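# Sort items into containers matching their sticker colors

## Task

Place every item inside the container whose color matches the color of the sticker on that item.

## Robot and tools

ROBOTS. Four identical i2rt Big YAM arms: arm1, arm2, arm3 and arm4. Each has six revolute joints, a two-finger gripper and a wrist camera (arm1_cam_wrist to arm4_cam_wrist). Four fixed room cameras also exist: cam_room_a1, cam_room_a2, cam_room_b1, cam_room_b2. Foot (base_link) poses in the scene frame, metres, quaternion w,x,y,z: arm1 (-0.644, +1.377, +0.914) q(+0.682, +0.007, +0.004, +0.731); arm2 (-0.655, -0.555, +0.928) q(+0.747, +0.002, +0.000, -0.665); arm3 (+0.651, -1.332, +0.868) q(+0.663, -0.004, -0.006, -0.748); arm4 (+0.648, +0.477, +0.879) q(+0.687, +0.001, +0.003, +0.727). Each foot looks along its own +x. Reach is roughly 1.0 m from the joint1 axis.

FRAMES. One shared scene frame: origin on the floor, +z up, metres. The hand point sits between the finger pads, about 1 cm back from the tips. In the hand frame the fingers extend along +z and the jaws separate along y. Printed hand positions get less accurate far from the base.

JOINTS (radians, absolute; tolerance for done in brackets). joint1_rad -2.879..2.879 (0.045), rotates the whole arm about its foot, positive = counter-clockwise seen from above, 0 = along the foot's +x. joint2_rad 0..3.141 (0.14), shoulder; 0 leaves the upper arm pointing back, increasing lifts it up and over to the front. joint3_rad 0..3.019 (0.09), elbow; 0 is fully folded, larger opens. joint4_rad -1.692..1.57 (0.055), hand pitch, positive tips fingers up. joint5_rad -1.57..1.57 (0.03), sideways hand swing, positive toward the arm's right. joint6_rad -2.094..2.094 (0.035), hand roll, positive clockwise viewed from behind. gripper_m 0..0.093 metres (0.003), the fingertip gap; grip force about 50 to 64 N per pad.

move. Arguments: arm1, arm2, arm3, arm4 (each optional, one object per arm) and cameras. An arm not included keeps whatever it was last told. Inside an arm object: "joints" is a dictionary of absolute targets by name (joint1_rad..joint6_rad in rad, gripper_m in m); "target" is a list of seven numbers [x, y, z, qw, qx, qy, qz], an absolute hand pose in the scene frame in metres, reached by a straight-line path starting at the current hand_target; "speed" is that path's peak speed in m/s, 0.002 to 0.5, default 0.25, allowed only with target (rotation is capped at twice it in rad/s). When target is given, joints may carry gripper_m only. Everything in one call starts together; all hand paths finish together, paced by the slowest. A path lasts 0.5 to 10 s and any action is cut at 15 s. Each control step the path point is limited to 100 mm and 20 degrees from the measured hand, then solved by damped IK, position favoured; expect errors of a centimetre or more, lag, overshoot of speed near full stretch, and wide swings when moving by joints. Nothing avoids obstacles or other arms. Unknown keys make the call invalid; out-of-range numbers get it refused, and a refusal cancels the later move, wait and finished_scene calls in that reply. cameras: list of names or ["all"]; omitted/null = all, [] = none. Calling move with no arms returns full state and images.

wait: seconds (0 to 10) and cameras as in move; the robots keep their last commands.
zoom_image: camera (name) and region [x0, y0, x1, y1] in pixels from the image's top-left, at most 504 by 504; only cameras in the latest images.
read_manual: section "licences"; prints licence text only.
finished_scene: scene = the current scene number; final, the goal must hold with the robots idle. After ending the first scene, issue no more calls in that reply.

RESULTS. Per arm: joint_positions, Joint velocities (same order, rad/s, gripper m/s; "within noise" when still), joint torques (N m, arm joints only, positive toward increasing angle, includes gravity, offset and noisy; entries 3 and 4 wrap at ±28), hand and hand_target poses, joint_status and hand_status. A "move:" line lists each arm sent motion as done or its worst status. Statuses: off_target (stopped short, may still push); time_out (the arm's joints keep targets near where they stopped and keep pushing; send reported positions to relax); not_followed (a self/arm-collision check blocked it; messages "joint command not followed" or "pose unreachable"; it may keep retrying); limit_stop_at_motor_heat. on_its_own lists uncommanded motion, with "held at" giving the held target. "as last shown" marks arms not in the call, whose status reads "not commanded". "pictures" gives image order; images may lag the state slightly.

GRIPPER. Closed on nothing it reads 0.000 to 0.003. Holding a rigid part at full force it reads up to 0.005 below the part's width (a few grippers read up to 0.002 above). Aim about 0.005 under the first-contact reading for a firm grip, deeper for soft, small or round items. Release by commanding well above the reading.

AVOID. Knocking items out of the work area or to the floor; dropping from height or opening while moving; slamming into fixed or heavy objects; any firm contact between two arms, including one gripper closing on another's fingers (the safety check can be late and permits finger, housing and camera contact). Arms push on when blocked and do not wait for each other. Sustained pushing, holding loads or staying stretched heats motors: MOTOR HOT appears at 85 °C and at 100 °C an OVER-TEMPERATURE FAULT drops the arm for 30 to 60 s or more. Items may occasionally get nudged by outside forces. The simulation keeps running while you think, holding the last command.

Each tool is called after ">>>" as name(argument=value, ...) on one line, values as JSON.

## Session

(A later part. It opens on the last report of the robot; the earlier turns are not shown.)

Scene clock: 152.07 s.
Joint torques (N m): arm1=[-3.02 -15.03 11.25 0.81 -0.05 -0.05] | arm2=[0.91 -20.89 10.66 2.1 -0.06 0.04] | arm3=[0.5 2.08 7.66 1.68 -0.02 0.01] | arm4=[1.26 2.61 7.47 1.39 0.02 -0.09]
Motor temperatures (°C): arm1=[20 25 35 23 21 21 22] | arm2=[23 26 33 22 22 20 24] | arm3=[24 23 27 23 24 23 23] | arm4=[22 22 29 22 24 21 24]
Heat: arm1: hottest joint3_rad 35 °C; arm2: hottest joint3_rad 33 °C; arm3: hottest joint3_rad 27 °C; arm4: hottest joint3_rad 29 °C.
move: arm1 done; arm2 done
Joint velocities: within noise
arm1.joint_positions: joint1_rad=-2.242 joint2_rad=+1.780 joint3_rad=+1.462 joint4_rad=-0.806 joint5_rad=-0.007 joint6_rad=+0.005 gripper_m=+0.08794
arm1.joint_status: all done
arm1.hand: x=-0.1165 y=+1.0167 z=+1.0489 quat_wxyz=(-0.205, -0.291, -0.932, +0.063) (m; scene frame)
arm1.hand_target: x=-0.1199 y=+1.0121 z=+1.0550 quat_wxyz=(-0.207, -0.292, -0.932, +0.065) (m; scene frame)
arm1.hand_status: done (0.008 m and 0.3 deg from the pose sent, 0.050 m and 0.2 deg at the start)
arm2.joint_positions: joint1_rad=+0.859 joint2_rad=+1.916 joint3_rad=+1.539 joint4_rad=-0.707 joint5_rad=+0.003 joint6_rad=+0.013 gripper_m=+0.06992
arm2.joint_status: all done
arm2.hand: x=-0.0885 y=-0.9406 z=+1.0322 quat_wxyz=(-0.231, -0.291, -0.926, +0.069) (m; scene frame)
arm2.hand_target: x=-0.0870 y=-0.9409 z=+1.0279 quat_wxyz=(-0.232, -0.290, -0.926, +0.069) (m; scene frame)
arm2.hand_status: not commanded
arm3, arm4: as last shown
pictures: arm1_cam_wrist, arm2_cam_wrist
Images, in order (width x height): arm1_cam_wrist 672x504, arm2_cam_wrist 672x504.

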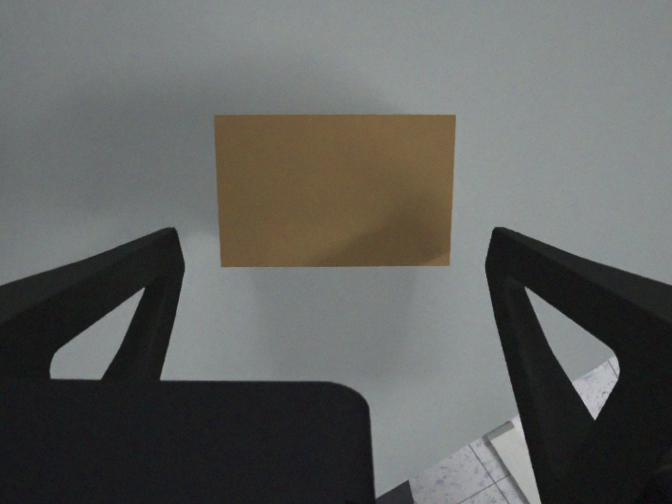

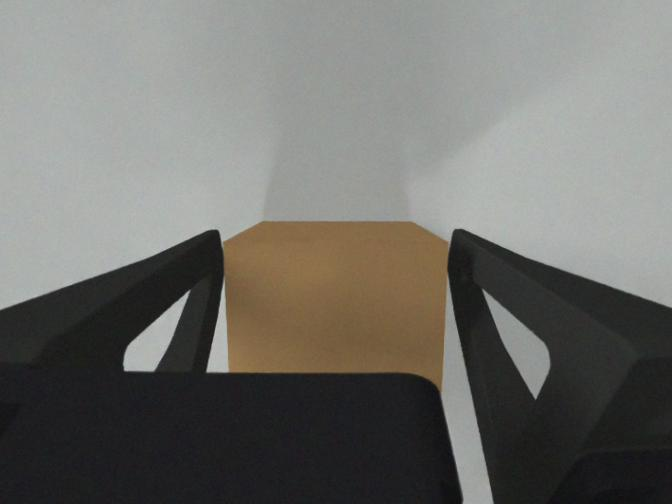

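>>> move(arm1={"target":[-0.17,1.047,1.12,0.2064,0.2919,0.9314,-0.0647],"speed":0.25}, arm2={"target":[-0.12,-0.918,1.06,0.2069,0.2855,0.9336,-0.0633],"speed":0.2,"joints":{"gripper_m":0.08}}, cameras=[])

>>> move(arm1={"target":[-0.31,1.145,1.2,0.2064,0.2919,0.9314,-0.0647],"speed":0.35}, arm2={"target":[-0.2,-0.863,1.14,0.2069,0.2855,0.9336,-0.0633],"speed":0.35}, cameras=["arm1_cam_wrist","arm2_cam_wrist"])

>>> move(arm1={"joints":{"joint2_rad":0.6,"joint3_rad":1.2,"joint4_rad":-1.5}}, arm2={"target":[-0.32,-0.781,1.2,0.2069,0.2855,0.9336,-0.0633],"speed":0.35}, arm4={"target":[0.28,0.736,1.08,0.1396,-0.8455,0.2682,0.4401],"speed":0.4,"joints":{"gripper_m":0.09}}, cameras=["arm4_cam_wrist"])

>>> move(arm1={"joints":{"joint1_rad":0}}, arm2={"joints":{"joint2_rad":0.6,"joint3_rad":1.2,"joint4_rad":-1.5}}, arm3={"target":[0.27,-1.13,1.08,0.1272,-0.8527,0.2445,0.4438],"speed":0.4}, arm4={"target":[0.02,0.92,1.06,0.1396,-0.8455,0.2682,0.4401],"speed":0.3}, cameras=["arm3_cam_wrist","arm4_cam_wrist","cam_room_a1","cam_room_a2","cam_room_b2"])

Scene clock: 165.10 s.
Joint torques (N m): arm1=[-2.67 -11.05 11.51 0.85 -0.05 -0.04] | arm2=[0.79 -20.31 9.85 1.14 -0.01 -0.07] | arm3=[0.44 1.9 7.64 1.68 -0.02 0] | arm4=[0.62 2.43 7.47 1.37 0.06 -0.09]
Motor temperatures (°C): arm1=[20 26 35 23 21 21 22] | arm2=[23 27 33 22 22 20 24] | arm3=[24 23 27 23 24 23 23] | arm4=[22 22 29 22 24 21 24]
Heat: arm1: hottest joint3_rad 35 °C; arm2: hottest joint3_rad 33 °C; arm3: hottest joint3_rad 27 °C; arm4: hottest joint3_rad 29 °C.
move: arm1 done; arm2 done
Joint velocities: within noise
arm1.joint_positions: joint1_rad=-2.242 joint2_rad=+1.565 joint3_rad=+1.382 joint4_rad=-0.923 joint5_rad=-0.007 joint6_rad=+0.005 gripper_m=+0.08794
arm1.joint_status: not commanded
arm1.hand: x=-0.1668 y=+1.0519 z=+1.1240 quat_wxyz=(-0.213, -0.290, -0.931, +0.066) (m; scene frame)
arm1.hand_target: x=-0.1700 y=+1.0471 z=+1.1199 quat_wxyz=(-0.206, -0.292, -0.932, +0.065) (m; scene frame)
arm1.hand_status: done (0.007 m and 0.8 deg from the pose sent, 0.094 m and 0.3 deg at the start)
arm2.joint_positions: joint1_rad=+0.859 joint2_rad=+1.819 joint3_rad=+1.500 joint4_rad=-0.790 joint5_rad=+0.003 joint6_rad=+0.013 gripper_m=+0.07991
arm2.joint_status: all done
arm2.hand: x=-0.1144 y=-0.9232 z=+1.0669 quat_wxyz=(-0.219, -0.292, -0.929, +0.066) (m; scene frame)
arm2.hand_target: x=-0.1200 y=-0.9180 z=+1.0600 quat_wxyz=(-0.207, -0.286, -0.934, +0.063) (m; scene frame)
arm2.hand_status: done (0.010 m and 1.7 deg from the pose sent, 0.048 m and 3.1 deg at the start)
arm3, arm4: as last shown
pictures: none
No camera images: "cameras" was empty.

Scene clock: 166.53 s.
Joint torques (N m): arm1=[-3.14 -4.07 11.58 0.76 -0.07 -0.07] | arm2=[1.14 -14.04 10.28 1.18 0.03 -0.05] | arm3=[0.56 2.08 7.6 1.62 -0.03 0.01] | arm4=[1.08 2.49 7.49 1.35 0.04 -0.08]
Motor temperatures (°C): arm1=[20 26 35 23 21 21 22] | arm2=[23 27 33 22 22 20 24] | arm3=[24 23 27 23 24 23 23] | arm4=[22 22 29 22 24 21 24]
Heat: arm1: hottest joint3_rad 35 °C; arm2: hottest joint3_rad 33 °C; arm3: hottest joint3_rad 27 °C; arm4: hottest joint3_rad 29 °C.
move: arm1 done; arm2 off_target
Joint velocities: within noise
arm1.joint_positions: joint1_rad=-2.244 joint2_rad=+1.098 joint3_rad=+1.144 joint4_rad=-1.152 joint5_rad=-0.008 joint6_rad=+0.003 gripper_m=+0.08794
arm1.joint_status: not commanded
arm1.hand: x=-0.3074 y=+1.1487 z=+1.2025 quat_wxyz=(-0.213, -0.290, -0.931, +0.065) (m; scene frame)
arm1.hand_target: x=-0.3100 y=+1.1451 z=+1.2000 quat_wxyz=(-0.206, -0.292, -0.932, +0.065) (m; scene frame)
arm1.hand_status: done (0.005 m and 0.8 deg from the pose sent, 0.187 m and 0.8 deg at the start)
arm2.joint_positions: joint1_rad=+0.859 joint2_rad=+1.503 joint3_rad=+1.334 joint4_rad=-0.924 joint5_rad=+0.003 joint6_rad=+0.013 gripper_m=+0.07991
arm2.joint_status: not commanded
arm2.hand: x=-0.1969 y=-0.8677 z=+1.1560 quat_wxyz=(-0.226, -0.292, -0.927, +0.068) (m; scene frame)
arm2.hand_target: x=-0.2002 y=-0.8629 z=+1.1404 quat_wxyz=(-0.207, -0.285, -0.934, +0.063) (m; scene frame)
arm2.hand_status: off_target (0.017 m and 2.5 deg from the pose sent, 0.128 m and 1.7 deg at the start)
arm3, arm4: as last shown
pictures: arm1_cam_wrist, arm2_cam_wrist
Images, in order (width x height): arm1_cam_wrist 672x504, arm2_cam_wrist 672x504.

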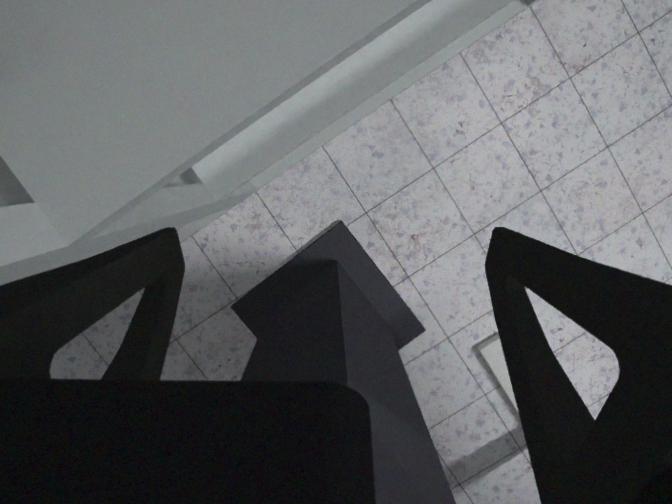

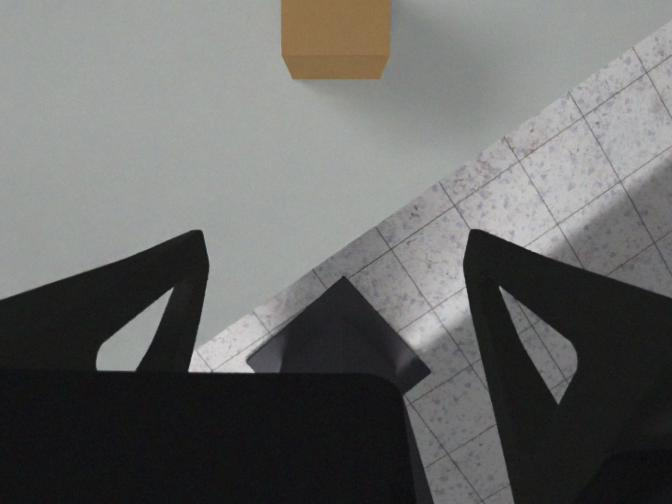

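Scene clock: 168.20 s.
Joint torques (N m): arm1=[-3.08 3.84 13.05 0.99 -0.07 -0.1] | arm2=[1.55 -9.05 10.28 1.1 0.11 -0.02] | arm3=[0.44 2.02 7.64 1.69 -0.03 0] | arm4=[1.14 -8.18 9.4 1.94 0.22 -0.06]
Motor temperatures (°C): arm1=[20 26 35 23 21 21 22] | arm2=[23 27 33 22 22 20 23] | arm3=[24 23 27 23 24 23 23] | arm4=[22 22 30 22 24 21 24]
Heat: arm1: hottest joint3_rad 35 °C; arm2: hottest joint3_rad 33 °C; arm3: hottest joint3_rad 27 °C; arm4: hottest joint3_rad 30 °C.
move: arm1 done; arm2 off_target; arm4 off_target
Joint velocities: within noise
arm1.joint_positions: joint1_rad=-2.244 joint2_rad=+0.593 joint3_rad=+1.167 joint4_rad=-1.492 joint5_rad=-0.008 joint6_rad=+0.003 gripper_m=+0.08794
arm1.joint_status: all done
arm1.hand: x=-0.4583 y=+1.2537 z=+1.3198 quat_wxyz=(-0.300, -0.282, -0.907, +0.092) (m; scene frame)
arm1.hand_target: x=-0.4593 y=+1.2518 z=+1.3327 quat_wxyz=(-0.307, -0.282, -0.903, +0.097) (m; scene frame)
arm1.hand_status: not commanded
arm2.joint_positions: joint1_rad=+0.859 joint2_rad=+1.118 joint3_rad=+1.122 joint4_rad=-1.110 joint5_rad=+0.003 joint6_rad=+0.013 gripper_m=+0.07991
arm2.joint_status: not commanded
arm2.hand: x=-0.3164 y=-0.7871 z=+1.2088 quat_wxyz=(-0.221, -0.292, -0.928, +0.066) (m; scene frame)
arm2.hand_target: x=-0.3200 y=-0.7811 z=+1.2001 quat_wxyz=(-0.207, -0.285, -0.934, +0.063) (m; scene frame)
arm2.hand_status: off_target (0.011 m and 1.9 deg from the pose sent, 0.157 m and 2.5 deg at the start)
arm3: as last shown
arm4.joint_positions: joint1_rad=+0.901 joint2_rad=+1.071 joint3_rad=+0.646 joint4_rad=-0.225 joint5_rad=+0.007 joint6_rad=+0.012 gripper_m=+0.08988
arm4.joint_status: all done
arm4.hand: x=+0.2854 y=+0.7356 z=+1.0678 quat_wxyz=(-0.132, +0.851, -0.278, -0.425) (m; scene frame)
arm4.hand_target: x=+0.2801 y=+0.7358 z=+1.0801 quat_wxyz=(-0.139, +0.845, -0.268, -0.440) (m; scene frame)
arm4.hand_status: off_target (0.013 m and 2.3 deg from the pose sent, 0.361 m and 10.7 deg at the start)
pictures: arm4_cam_wrist
Images, in order (width x height): arm4_cam_wrist 672x504.

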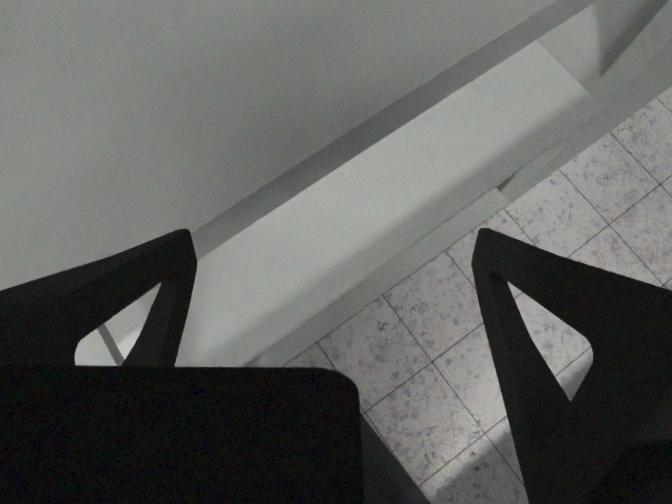

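Scene clock: 170.27 s.
Joint torques (N m): arm1=[-1.26 3.9 12.85 1.26 0.09 -0.05] | arm2=[1.38 0.97 12.55 1.51 0.11 -0.02] | arm3=[2.49 -7 9.48 2.3 0.15 0.02] | arm4=[0.97 -20.54 12.41 0.76 0.03 -0.07]
Motor temperatures (°C): arm1=[20 26 35 23 21 21 22] | arm2=[23 27 33 22 22 20 23] | arm3=[24 23 27 23 24 23 23] | arm4=[22 22 30 22 24 21 24]
Heat: arm1: hottest joint3_rad 35 °C; arm2: hottest joint3_rad 33 °C; arm3: hottest joint3_rad 27 °C; arm4: hottest joint3_rad 30 °C.
move: arm1 done; arm2 done; arm3 done; arm4 off_target
Joint velocities: within noise
arm1.joint_positions: joint1_rad=-0.007 joint2_rad=+0.593 joint3_rad=+1.167 joint4_rad=-1.492 joint5_rad=-0.012 joint6_rad=+0.002 gripper_m=+0.08797
arm1.joint_status: all done
arm1.hand: x=-0.6523 y=+1.5927 z=+1.3237 quat_wxyz=(-0.211, +0.689, -0.649, -0.244) (m; scene frame)
arm1.hand_target: x=-0.6533 y=+1.5926 z=+1.3366 quat_wxyz=(-0.218, +0.691, -0.643, -0.250) (m; scene frame)
arm1.hand_status: not commanded
arm2.joint_positions: joint1_rad=+0.859 joint2_rad=+0.591 joint3_rad=+1.171 joint4_rad=-1.488 joint5_rad=+0.003 joint6_rad=+0.013 gripper_m=+0.07991
arm2.joint_status: all done
arm2.hand: x=-0.4764 y=-0.6794 z=+1.3400 quat_wxyz=(-0.312, -0.284, -0.902, +0.093) (m; scene frame)
arm2.hand_target: x=-0.4760 y=-0.6781 z=+1.3498 quat_wxyz=(-0.315, -0.277, -0.903, +0.096) (m; scene frame)
arm2.hand_status: not commanded
arm3.joint_positions: joint1_rad=-1.902 joint2_rad=+0.982 joint3_rad=+0.640 joint4_rad=-0.290 joint5_rad=+0.103 joint6_rad=+0.053 gripper_m=+0.08506
arm3.joint_status: not commanded
arm3.hand: x=+0.2744 y=-1.1256 z=+1.0730 quat_wxyz=(+0.129, -0.858, +0.248, +0.431) (m; scene frame)
arm3.hand_target: x=+0.2701 y=-1.1299 z=+1.0800 quat_wxyz=(+0.127, -0.853, +0.245, +0.444) (m; scene frame)
arm3.hand_status: done (0.009 m and 1.6 deg from the pose sent, 0.337 m and 12.0 deg at the start)
arm4.joint_positions: joint1_rad=+0.901 joint2_rad=+1.889 joint3_rad=+1.470 joint4_rad=-0.214 joint5_rad=+0.007 joint6_rad=+0.011 gripper_m=+0.08988
arm4.joint_status: not commanded
arm4.hand: x=+0.0330 y=+0.9130 z=+1.0471 quat_wxyz=(-0.135, +0.848, -0.276, -0.432) (m; scene frame)
arm4.hand_target: x=+0.0207 y=+0.9193 z=+1.0601 quat_wxyz=(-0.140, +0.845, -0.268, -0.440) (m; scene frame)
arm4.hand_status: off_target (0.020 m and 1.4 deg from the pose sent, 0.323 m and 2.3 deg at the start)
pictures: arm3_cam_wrist, arm4_cam_wrist, cam_room_a1, cam_room_a2, cam_room_b2
Images, in order (width x height): arm3_cam_wrist 672x504, arm4_cam_wrist 672x504, cam_room_a1 672x504, cam_room_a2 672x504, cam_room_b2 672x504.

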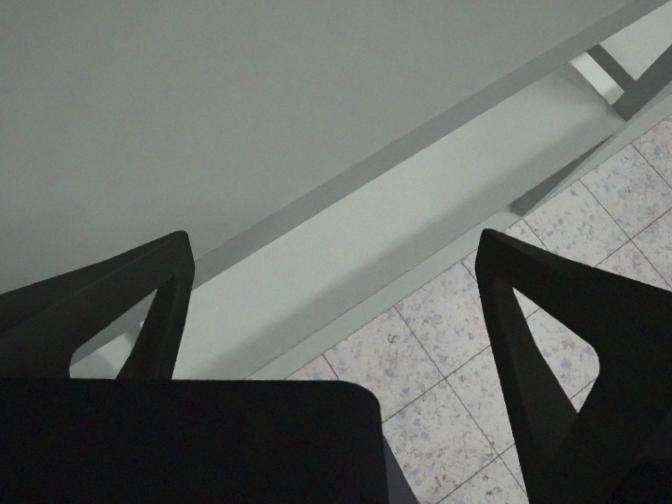

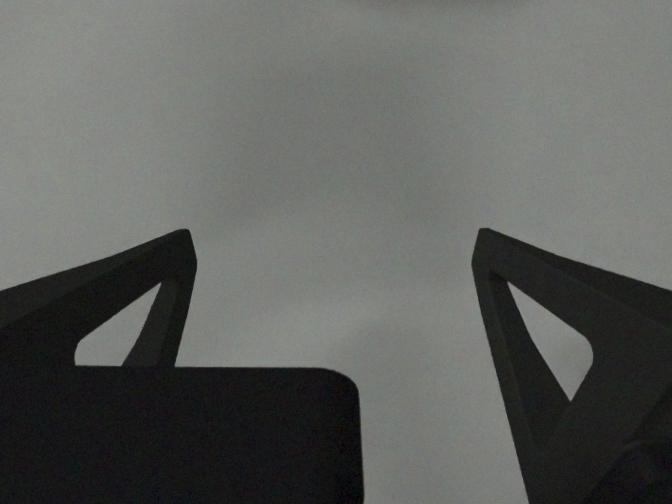

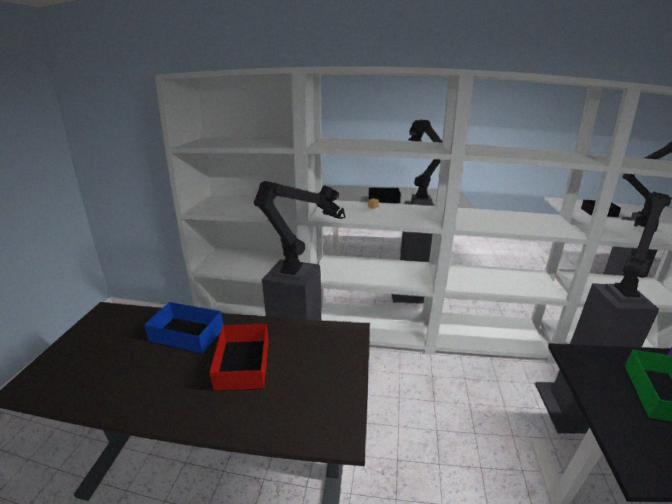

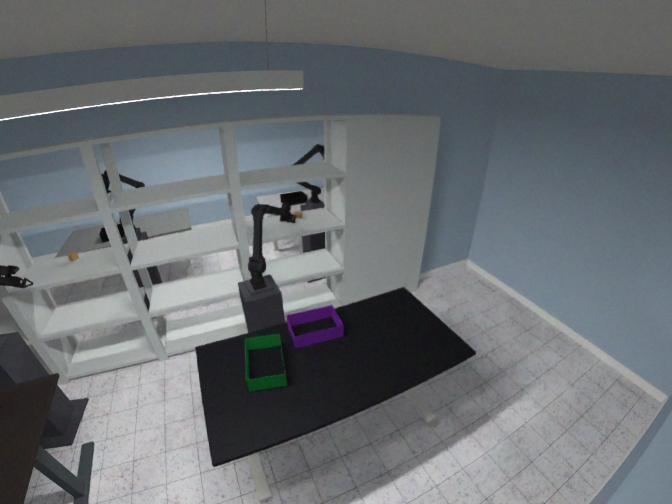

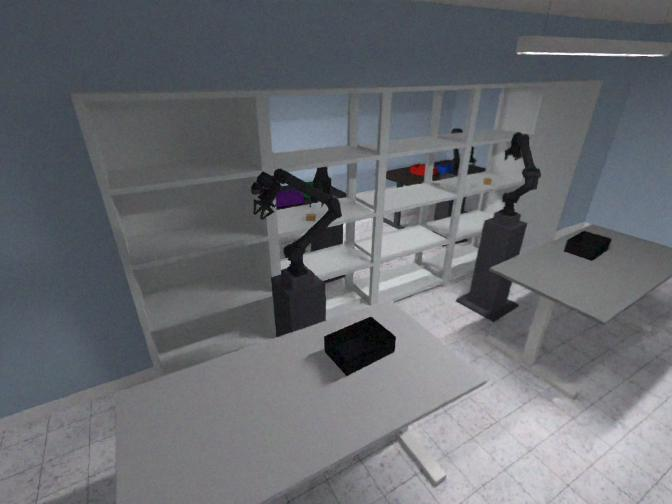

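>>> move(arm2={"joints":{"joint1_rad":0}}, arm3={"target":[0.03,-1.003,1.07,0.1272,-0.8527,0.2445,0.4438],"speed":0.3,"joints":{"gripper_m":0.088}}, arm4={"target":[-0.035,0.971,1.052,0.1396,-0.8455,0.2682,0.4401],"speed":0.2}, cameras=["arm3_cam_wrist","arm4_cam_wrist"])

Scene clock: 178.40 s.
Joint torques (N m): arm1=[-0.97 3.55 12.98 1.09 0.07 -0.02] | arm2=[0.26 0.73 12.56 1.51 0.03 -0.01] | arm3=[0.91 -18.32 13.35 1.29 -0.04 -0.11] | arm4=[0.56 -23.18 13.09 0.91 -0.08 -0.09]
Motor temperatures (°C): arm1=[20 25 35 23 21 21 22] | arm2=[23 26 33 22 22 20 23] | arm3=[24 23 28 23 24 23 23] | arm4=[22 22 33 22 24 21 24]
Heat: arm1: hottest joint3_rad 35 °C; arm2: hottest joint3_rad 33 °C; arm3: hottest joint3_rad 28 °C; arm4: hottest joint3_rad 33 °C.
move: arm2 done; arm3 off_target; arm4 off_target
Joint velocities: within noise
arm1: as last shown
arm2.joint_positions: joint1_rad=+0.005 joint2_rad=+0.591 joint3_rad=+1.171 joint4_rad=-1.488 joint5_rad=+0.005 joint6_rad=+0.013 gripper_m=+0.07992
arm2.joint_status: all done
arm2.hand: x=-0.6308 y=-0.7726 z=+1.3394 quat_wxyz=(-0.243, -0.632, -0.704, +0.214) (m; scene frame)
arm2.hand_target: x=-0.6321 y=-0.7724 z=+1.3492 quat_wxyz=(-0.244, -0.631, -0.704, +0.219) (m; scene frame)
arm2.hand_status: not commanded
arm3.joint_positions: joint1_rad=-1.902 joint2_rad=+1.711 joint3_rad=+1.270 joint4_rad=-0.203 joint5_rad=+0.089 joint6_rad=+0.053 gripper_m=+0.08794
arm3.joint_status: all done
arm3.hand: x=+0.0414 y=-1.0155 z=+1.0465 quat_wxyz=(+0.122, -0.862, +0.245, +0.427) (m; scene frame)
arm3.hand_target: x=+0.0314 y=-1.0035 z=+1.0703 quat_wxyz=(+0.127, -0.853, +0.245, +0.444) (m; scene frame)
arm3.hand_status: off_target (0.029 m and 2.2 deg from the pose sent, 0.273 m and 1.6 deg at the start)
arm4.joint_positions: joint1_rad=+0.896 joint2_rad=+2.072 joint3_rad=+1.758 joint4_rad=-0.311 joint5_rad=-0.002 joint6_rad=+0.003 gripper_m=+0.08988
arm4.joint_status: not commanded
arm4.hand: x=-0.0256 y=+0.9581 z=+1.0474 quat_wxyz=(-0.135, +0.847, -0.273, -0.436) (m; scene frame)
arm4.hand_target: x=-0.0340 y=+0.9704 z=+1.0522 quat_wxyz=(-0.140, +0.845, -0.268, -0.441) (m; scene frame)
arm4.hand_status: off_target (0.017 m and 0.9 deg from the pose sent, 0.090 m and 1.4 deg at the start)
pictures: arm3_cam_wrist, arm4_cam_wrist
Images, in order (width x height): arm3_cam_wrist 672x504, arm4_cam_wrist 672x504.

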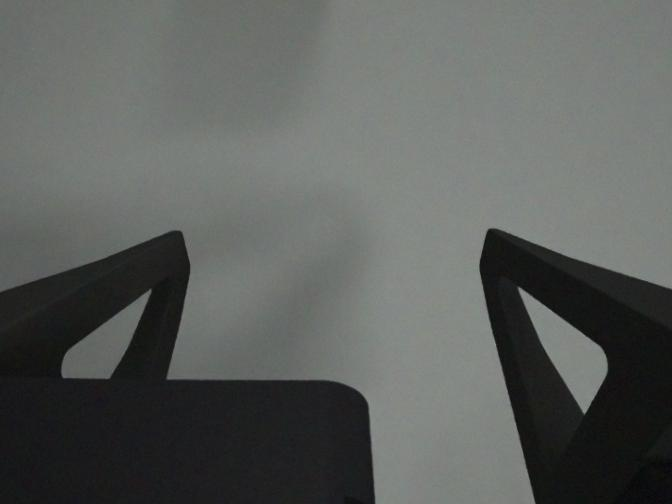

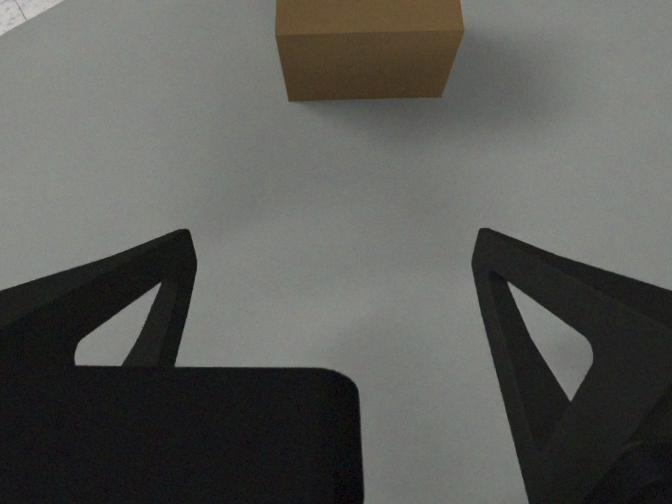

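>>> move(arm3={"target":[-0.04,-0.956,1.064,0.1272,-0.8527,0.2445,0.4438],"speed":0.2}, arm4={"target":[-0.079,1.018,1.037,0.1396,-0.8455,0.2682,0.4401],"speed":0.15}, cameras=["arm3_cam_wrist","arm4_cam_wrist"])

Scene clock: 190.87 s.
Joint torques (N m): arm1=[-1.26 4.19 12.88 1.03 0.09 -0.05] | arm2=[0.21 0.85 12.56 1.51 0.03 -0.02] | arm3=[0.67 -21.83 13.93 1.29 -0.04 -0.13] | arm4=[0.5 -26.05 13.31 0.87 -0.03 -0.11]
Motor temperatures (°C): arm1=[20 25 35 23 21 21 22] | arm2=[23 26 33 22 22 20 23] | arm3=[24 24 29 23 24 23 23] | arm4=[22 23 35 22 24 21 24]
Heat: arm1: hottest joint3_rad 35 °C; arm2: hottest joint3_rad 33 °C; arm3: hottest joint3_rad 29 °C; arm4: hottest joint3_rad 35 °C.
move: arm3 off_target; arm4 off_target
Joint velocities: within noise
arm1, arm2: as last shown
arm3.joint_positions: joint1_rad=-1.916 joint2_rad=+1.916 joint3_rad=+1.552 joint4_rad=-0.280 joint5_rad=+0.075 joint6_rad=+0.044 gripper_m=+0.08794
arm3.joint_status: not commanded
arm3.hand: x=-0.0300 y=-0.9719 z=+1.0412 quat_wxyz=(+0.120, -0.862, +0.244, +0.428) (m; scene frame)
arm3.hand_target: x=-0.0384 y=-0.9567 z=+1.0643 quat_wxyz=(+0.127, -0.853, +0.244, +0.444) (m; scene frame)
arm3.hand_status: off_target (0.030 m and 2.3 deg from the pose sent, 0.102 m and 2.3 deg at the start)
arm4.joint_positions: joint1_rad=+0.877 joint2_rad=+2.279 joint3_rad=+2.071 joint4_rad=-0.422 joint5_rad=-0.015 joint6_rad=-0.007 gripper_m=+0.08988
arm4.joint_status: not commanded
arm4.hand: x=-0.0709 y=+1.0083 z=+1.0293 quat_wxyz=(-0.135, +0.848, -0.274, -0.433) (m; scene frame)
arm4.hand_target: x=-0.0779 y=+1.0175 z=+1.0372 quat_wxyz=(-0.140, +0.845, -0.268, -0.441) (m; scene frame)
arm4.hand_status: off_target (0.015 m and 1.2 deg from the pose sent, 0.081 m and 0.9 deg at the start)
pictures: arm3_cam_wrist, arm4_cam_wrist
Images, in order (width x height): arm3_cam_wrist 672x504, arm4_cam_wrist 672x504.

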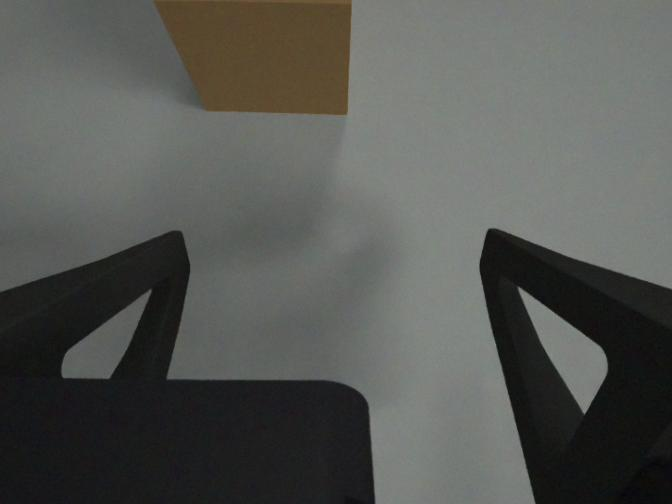

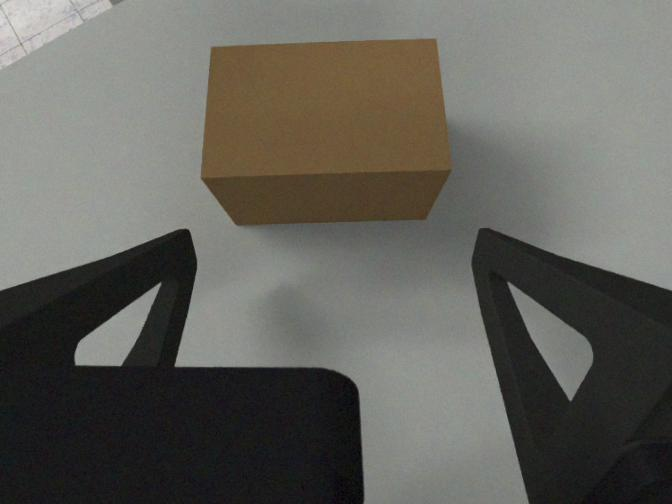

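>>> move(arm3={"target":[-0.088,-0.951,1.048,0.1272,-0.8527,0.2445,0.4438],"speed":0.15}, arm4={"target":[-0.127,1.051,1.026,0.1557,-0.8171,0.2592,0.4909],"speed":0.12}, cameras=["arm3_cam_wrist","arm4_cam_wrist"])

Scene clock: 200.77 s.
Joint torques (N m): arm1=[-0.91 3.6 13.05 0.96 0.07 -0.06] | arm2=[0.32 0.73 12.53 1.51 0.02 -0.02] | arm3=[2.55 -23.36 14.24 1.32 0.16 0.02] | arm4=[0.85 -28.04 13.59 1.32 -0.06 -0.02]
Motor temperatures (°C): arm1=[20 25 35 23 21 21 22] | arm2=[23 26 33 22 22 20 23] | arm3=[24 25 30 23 24 23 23] | arm4=[22 24 38 22 24 21 24]
Heat: arm1: hottest joint3_rad 35 °C; arm2: hottest joint3_rad 33 °C; arm3: hottest joint3_rad 30 °C; arm4: hottest joint3_rad 38 °C.
move: arm3 off_target; arm4 off_target
Joint velocities: within noise
arm1, arm2: as last shown
arm3.joint_positions: joint1_rad=-1.916 joint2_rad=+2.042 joint3_rad=+1.714 joint4_rad=-0.315 joint5_rad=+0.090 joint6_rad=+0.044 gripper_m=+0.08794
arm3.joint_status: not commanded
arm3.hand: x=-0.0689 y=-0.9495 z=+1.0269 quat_wxyz=(+0.127, -0.861, +0.248, +0.426) (m; scene frame)
arm3.hand_target: x=-0.0864 y=-0.9519 z=+1.0481 quat_wxyz=(+0.127, -0.853, +0.245, +0.444) (m; scene frame)
arm3.hand_status: off_target (0.028 m and 2.2 deg from the pose sent, 0.062 m and 2.3 deg at the start)
arm4.joint_positions: joint1_rad=+0.877 joint2_rad=+2.455 joint3_rad=+2.322 joint4_rad=-0.376 joint5_rad=-0.016 joint6_rad=-0.010 gripper_m=+0.08988
arm4.joint_status: not commanded
arm4.hand: x=-0.1184 y=+1.0433 z=+1.0271 quat_wxyz=(-0.152, +0.821, -0.264, -0.484) (m; scene frame)
arm4.hand_target: x=-0.1258 y=+1.0503 z=+1.0261 quat_wxyz=(-0.156, +0.817, -0.259, -0.491) (m; scene frame)
arm4.hand_status: off_target (0.012 m and 1.1 deg from the pose sent, 0.071 m and 8.0 deg at the start)
pictures: arm3_cam_wrist, arm4_cam_wrist
Images, in order (width x height): arm3_cam_wrist 672x504, arm4_cam_wrist 672x504.

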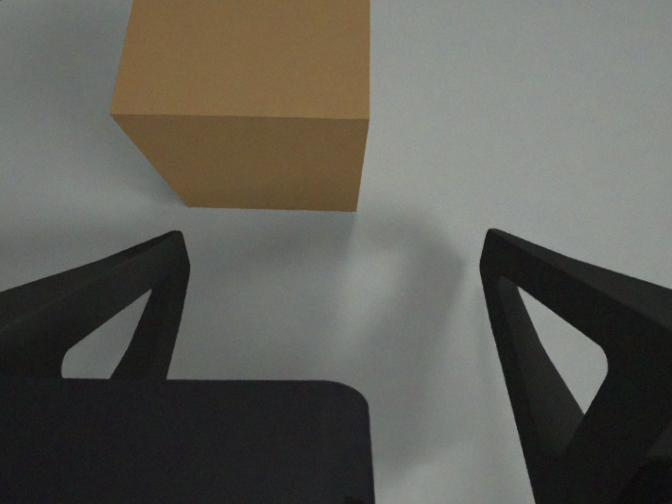

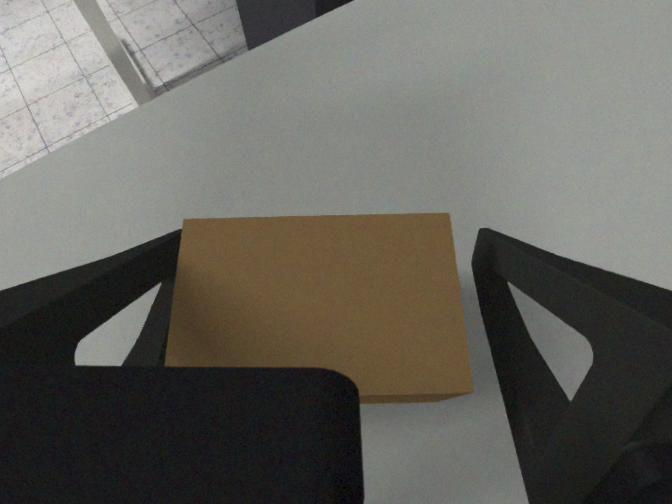

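>>> move(arm3={"target":[-0.106,-0.964,1.048,0.1272,-0.8527,0.2445,0.4438],"speed":0.15}, arm4={"joints":{"gripper_m":0.053}}, cameras=["arm3_cam_wrist","arm4_cam_wrist"])

Scene clock: 208.03 s.
Joint torques (N m): arm1=[-1.26 3.9 12.92 1.11 0.06 -0.07] | arm2=[0.26 0.73 12.57 1.48 0.03 -0.02] | arm3=[2.02 -22.89 14.3 1.31 0.15 0.02] | arm4=[1.08 -27.81 13.68 1.4 0 -0.03]
Motor temperatures (°C): arm1=[20 24 35 23 21 21 21] | arm2=[23 25 33 22 22 20 23] | arm3=[24 25 30 23 24 23 23] | arm4=[22 25 38 22 24 21 24]
Heat: arm1: hottest joint3_rad 35 °C; arm2: hottest joint3_rad 33 °C; arm3: hottest joint3_rad 30 °C; arm4: hottest joint3_rad 38 °C.
move: arm3 off_target; arm4 off_target
Joint velocities: within noise
arm1, arm2: as last shown
arm3.joint_positions: joint1_rad=-1.883 joint2_rad=+2.063 joint3_rad=+1.764 joint4_rad=-0.335 joint5_rad=+0.113 joint6_rad=+0.059 gripper_m=+0.08794
arm3.joint_status: not commanded
arm3.hand: x=-0.0892 y=-0.9646 z=+1.0352 quat_wxyz=(+0.128, -0.859, +0.245, +0.431) (m; scene frame)
arm3.hand_target: x=-0.1047 y=-0.9646 z=+1.0482 quat_wxyz=(+0.127, -0.852, +0.244, +0.444) (m; scene frame)
arm3.hand_status: off_target (0.021 m and 1.6 deg from the pose sent, 0.045 m and 2.2 deg at the start)
arm4.joint_positions: joint1_rad=+0.877 joint2_rad=+2.455 joint3_rad=+2.322 joint4_rad=-0.376 joint5_rad=-0.017 joint6_rad=-0.010 gripper_m=+0.06944
arm4.joint_status: gripper_m off_target (ended at +0.06946, target +0.05300)
arm4.hand: x=-0.1184 y=+1.0432 z=+1.0271 quat_wxyz=(-0.152, +0.821, -0.263, -0.484) (m; scene frame)
arm4.hand_target: x=-0.1257 y=+1.0504 z=+1.0261 quat_wxyz=(-0.156, +0.817, -0.259, -0.491) (m; scene frame)
arm4.hand_status: not commanded
pictures: arm3_cam_wrist, arm4_cam_wrist
Images, in order (width x height): arm3_cam_wrist 672x504, arm4_cam_wrist 672x504.

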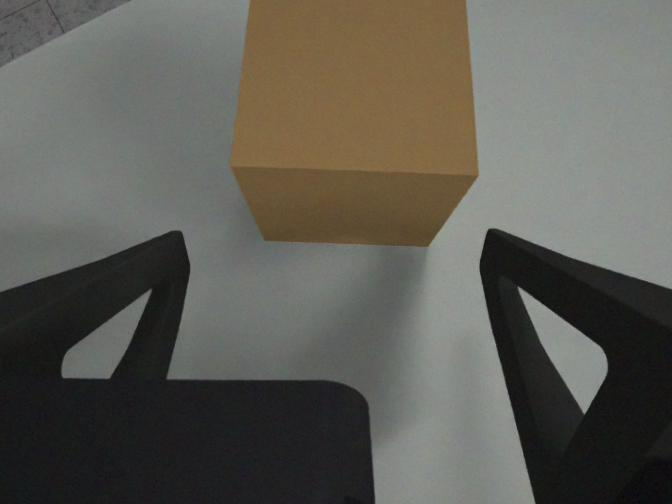

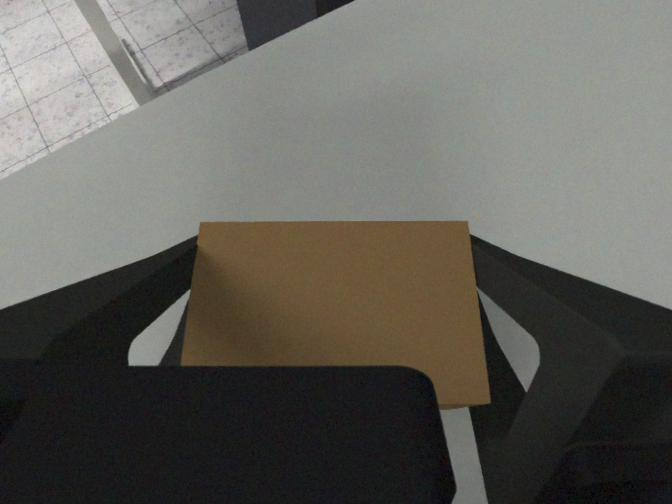

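>>> move(arm3={"target":[-0.144,-0.937,1.035,0.1383,-0.8266,0.2337,0.4927],"speed":0.12}, arm4={"target":[-0.08,1.005,1.10,0.1557,-0.8171,0.2592,0.4909],"speed":0.15}, cameras=["arm3_cam_wrist","arm4_cam_wrist"])

Scene clock: 215.80 s.
Joint torques (N m): arm1=[-1.08 4.07 12.88 1.05 0.11 -0.01] | arm2=[0.26 0.79 12.55 1.48 0.03 -0.01] | arm3=[1.26 -23.82 14.27 2.29 -0.07 -0.11] | arm4=[1.38 -29.1 9.63 2.04 0.19 0.03]
Motor temperatures (°C): arm1=[20 24 35 23 21 21 21] | arm2=[23 25 33 22 22 20 23] | arm3=[24 25 31 23 24 23 23] | arm4=[22 26 38 22 24 21 25]
Heat: arm1: hottest joint3_rad 35 °C; arm2: hottest joint3_rad 33 °C; arm3: hottest joint3_rad 31 °C; arm4: hottest joint3_rad 38 °C.
move: arm3 off_target; arm4 off_target
Joint velocities: within noise
arm1, arm2: as last shown
arm3.joint_positions: joint1_rad=-1.883 joint2_rad=+2.170 joint3_rad=+1.862 joint4_rad=-0.222 joint5_rad=+0.107 joint6_rad=+0.051 gripper_m=+0.08794
arm3.joint_status: not commanded
arm3.hand: x=-0.1296 y=-0.9472 z=+1.0253 quat_wxyz=(+0.134, -0.836, +0.237, +0.476) (m; scene frame)
arm3.hand_target: x=-0.1423 y=-0.9376 z=+1.0351 quat_wxyz=(+0.138, -0.827, +0.234, +0.493) (m; scene frame)
arm3.hand_status: off_target (0.020 m and 2.2 deg from the pose sent, 0.061 m and 8.1 deg at the start)
arm4.joint_positions: joint1_rad=+0.880 joint2_rad=+2.221 joint3_rad=+2.060 joint4_rad=-0.360 joint5_rad=-0.012 joint6_rad=-0.010 gripper_m=+0.06944
arm4.joint_status: not commanded
arm4.hand: x=-0.0746 y=+1.0087 z=+1.0866 quat_wxyz=(-0.152, +0.824, -0.264, -0.478) (m; scene frame)
arm4.hand_target: x=-0.0797 y=+1.0049 z=+1.0999 quat_wxyz=(-0.156, +0.817, -0.259, -0.491) (m; scene frame)
arm4.hand_status: off_target (0.015 m and 1.8 deg from the pose sent, 0.091 m and 1.1 deg at the start)
pictures: arm3_cam_wrist, arm4_cam_wrist
Images, in order (width x height): arm3_cam_wrist 672x504, arm4_cam_wrist 672x504.

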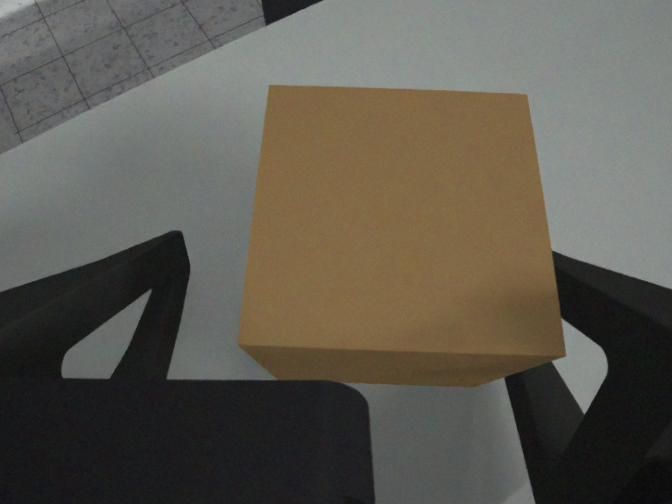

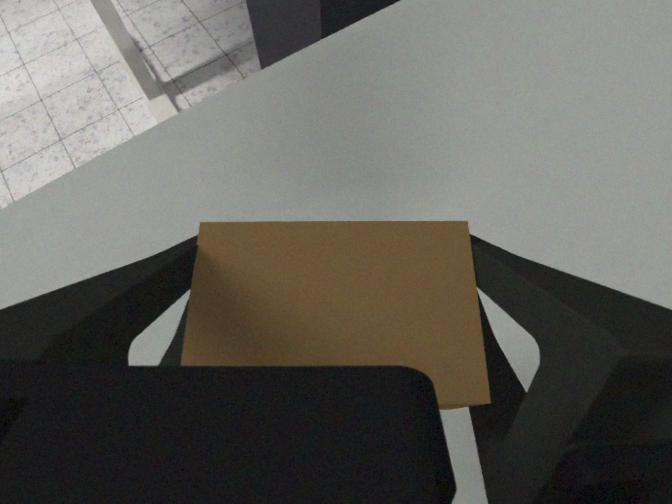

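>>> move(arm3={"target":[-0.146,-0.921,1.035,0.1383,-0.8266,0.2337,0.4927],"speed":0.06}, arm4={"target":[0.29,0.73,1.11,0.1396,-0.8455,0.2682,0.4401],"speed":0.3}, cameras=["arm3_cam_wrist"])

>>> move(arm3={"joints":{"gripper_m":0.04}}, arm4={"joints":{"joint2_rad":0.75,"joint3_rad":1.2,"joint4_rad":-1.3,"joint5_rad":0,"joint6_rad":0}}, cameras=["arm3_cam_wrist","arm4_cam_wrist"])

Scene clock: 224.37 s.
Joint torques (N m): arm1=[-0.85 3.84 12.75 1.01 0.11 0.02] | arm2=[0.38 0.79 12.55 1.48 0.02 -0.02] | arm3=[0.38 -24.47 14.48 1.48 -0.05 -0.12] | arm4=[1.79 -5.71 9.65 1.06 0.2 0.14]
Motor temperatures (°C): arm1=[20 24 35 23 21 21 21] | arm2=[23 25 33 22 22 20 23] | arm3=[24 25 32 23 24 23 23] | arm4=[22 27 38 22 24 21 25]
Heat: arm1: hottest joint3_rad 35 °C; arm2: hottest joint3_rad 33 °C; arm3: hottest joint3_rad 32 °C; arm4: hottest joint3_rad 38 °C.
move: arm3 off_target; arm4 done
Joint velocities: within noise
arm1, arm2: as last shown
arm3.joint_positions: joint1_rad=-1.890 joint2_rad=+2.198 joint3_rad=+1.905 joint4_rad=-0.222 joint5_rad=+0.090 joint6_rad=+0.042 gripper_m=+0.08794
arm3.joint_status: not commanded
arm3.hand: x=-0.1385 y=-0.9398 z=+1.0259 quat_wxyz=(+0.132, -0.834, +0.232, +0.483) (m; scene frame)
arm3.hand_target: x=-0.1442 y=-0.9216 z=+1.0348 quat_wxyz=(+0.138, -0.827, +0.234, +0.493) (m; scene frame)
arm3.hand_status: off_target (0.022 m and 1.6 deg from the pose sent, 0.032 m and 2.2 deg at the start)
arm4.joint_positions: joint1_rad=+0.899 joint2_rad=+0.981 joint3_rad=+0.686 joint4_rad=-0.306 joint5_rad=+0.006 joint6_rad=-0.010 gripper_m=+0.06944
arm4.joint_status: not commanded
arm4.hand: x=+0.2924 y=+0.7319 z=+1.1112 quat_wxyz=(-0.143, +0.844, -0.266, -0.444) (m; scene frame)
arm4.hand_target: x=+0.2900 y=+0.7301 z=+1.1100 quat_wxyz=(-0.140, +0.845, -0.268, -0.440) (m; scene frame)
arm4.hand_status: done (0.003 m and 0.7 deg from the pose sent, 0.460 m and 5.3 deg at the start)
pictures: arm3_cam_wrist
Images, in order (width x height): arm3_cam_wrist 672x504.

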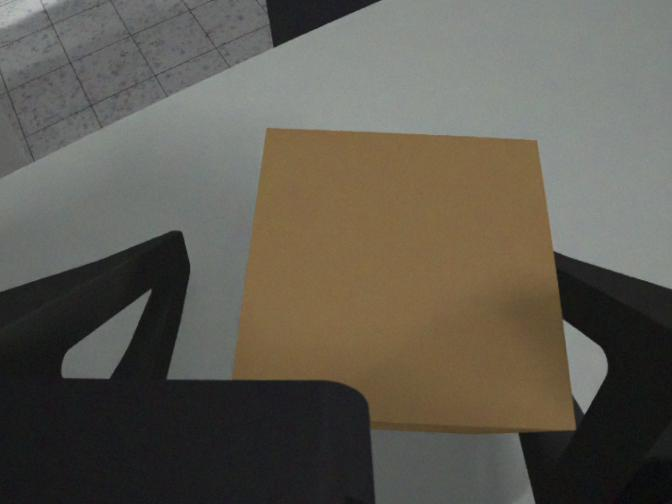

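Scene clock: 225.83 s.
Joint torques (N m): arm1=[-1.14 3.72 12.9 1.01 0.07 -0.08] | arm2=[0.32 0.79 12.56 1.5 0.02 -0.01] | arm3=[0.67 -24.47 14.49 1.5 -0.01 -0.11] | arm4=[1.26 -1.32 10.39 0.65 -0.05 0.15]
Motor temperatures (°C): arm1=[20 24 35 23 21 21 21] | arm2=[23 25 33 22 22 20 23] | arm3=[24 25 32 23 24 23 23] | arm4=[22 27 38 22 24 21 25]
Heat: arm1: hottest joint3_rad 35 °C; arm2: hottest joint3_rad 33 °C; arm3: hottest joint3_rad 32 °C; arm4: hottest joint3_rad 38 °C.
move: arm3 off_target; arm4 done
Joint velocities: within noise
arm1, arm2: as last shown
arm3.joint_positions: joint1_rad=-1.893 joint2_rad=+2.198 joint3_rad=+1.905 joint4_rad=-0.222 joint5_rad=+0.089 joint6_rad=+0.041 gripper_m=+0.05350
arm3.joint_status: gripper_m off_target (ended at +0.05353, target +0.04000)
arm3.hand: x=-0.1376 y=-0.9380 z=+1.0259 quat_wxyz=(+0.133, -0.834, +0.232, +0.483) (m; scene frame)
arm3.hand_target: x=-0.1443 y=-0.9218 z=+1.0350 quat_wxyz=(+0.138, -0.827, +0.234, +0.493) (m; scene frame)
arm3.hand_status: not commanded
arm4.joint_positions: joint1_rad=+0.899 joint2_rad=+0.745 joint3_rad=+1.176 joint4_rad=-1.289 joint5_rad=+0.003 joint6_rad=-0.010 gripper_m=+0.06944
arm4.joint_status: all done
arm4.hand: x=+0.4065 y=+0.6520 z=+1.2887 quat_wxyz=(-0.106, +0.894, -0.281, -0.333) (m; scene frame)
arm4.hand_target: x=+0.4049 y=+0.6495 z=+1.2979 quat_wxyz=(-0.103, +0.892, -0.281, -0.338) (m; scene frame)
arm4.hand_status: not commanded
pictures: arm3_cam_wrist, arm4_cam_wrist
Images, in order (width x height): arm3_cam_wrist 672x504, arm4_cam_wrist 672x504.

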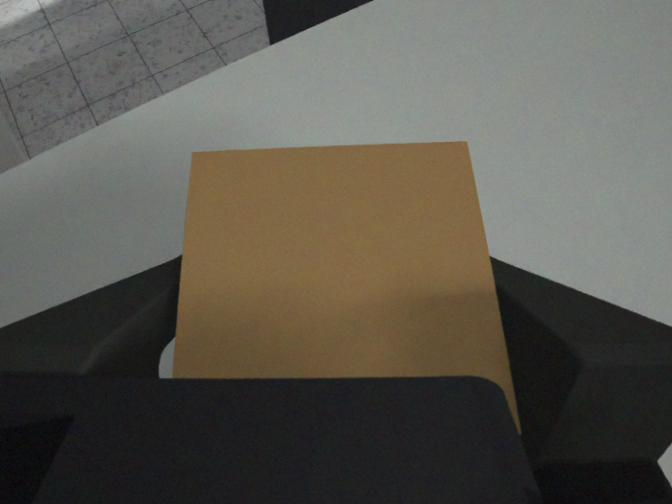

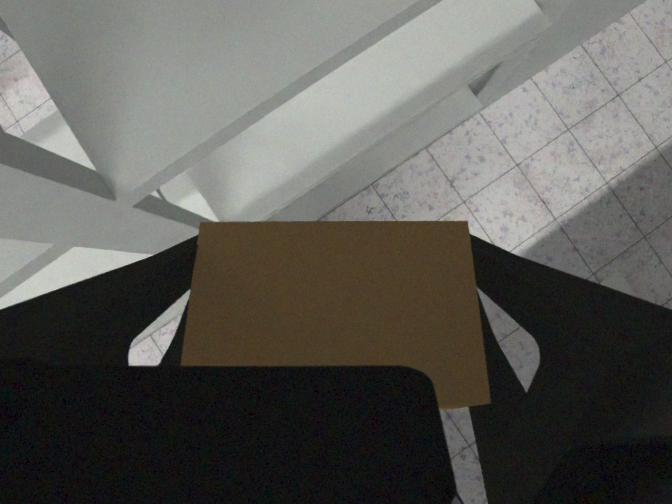

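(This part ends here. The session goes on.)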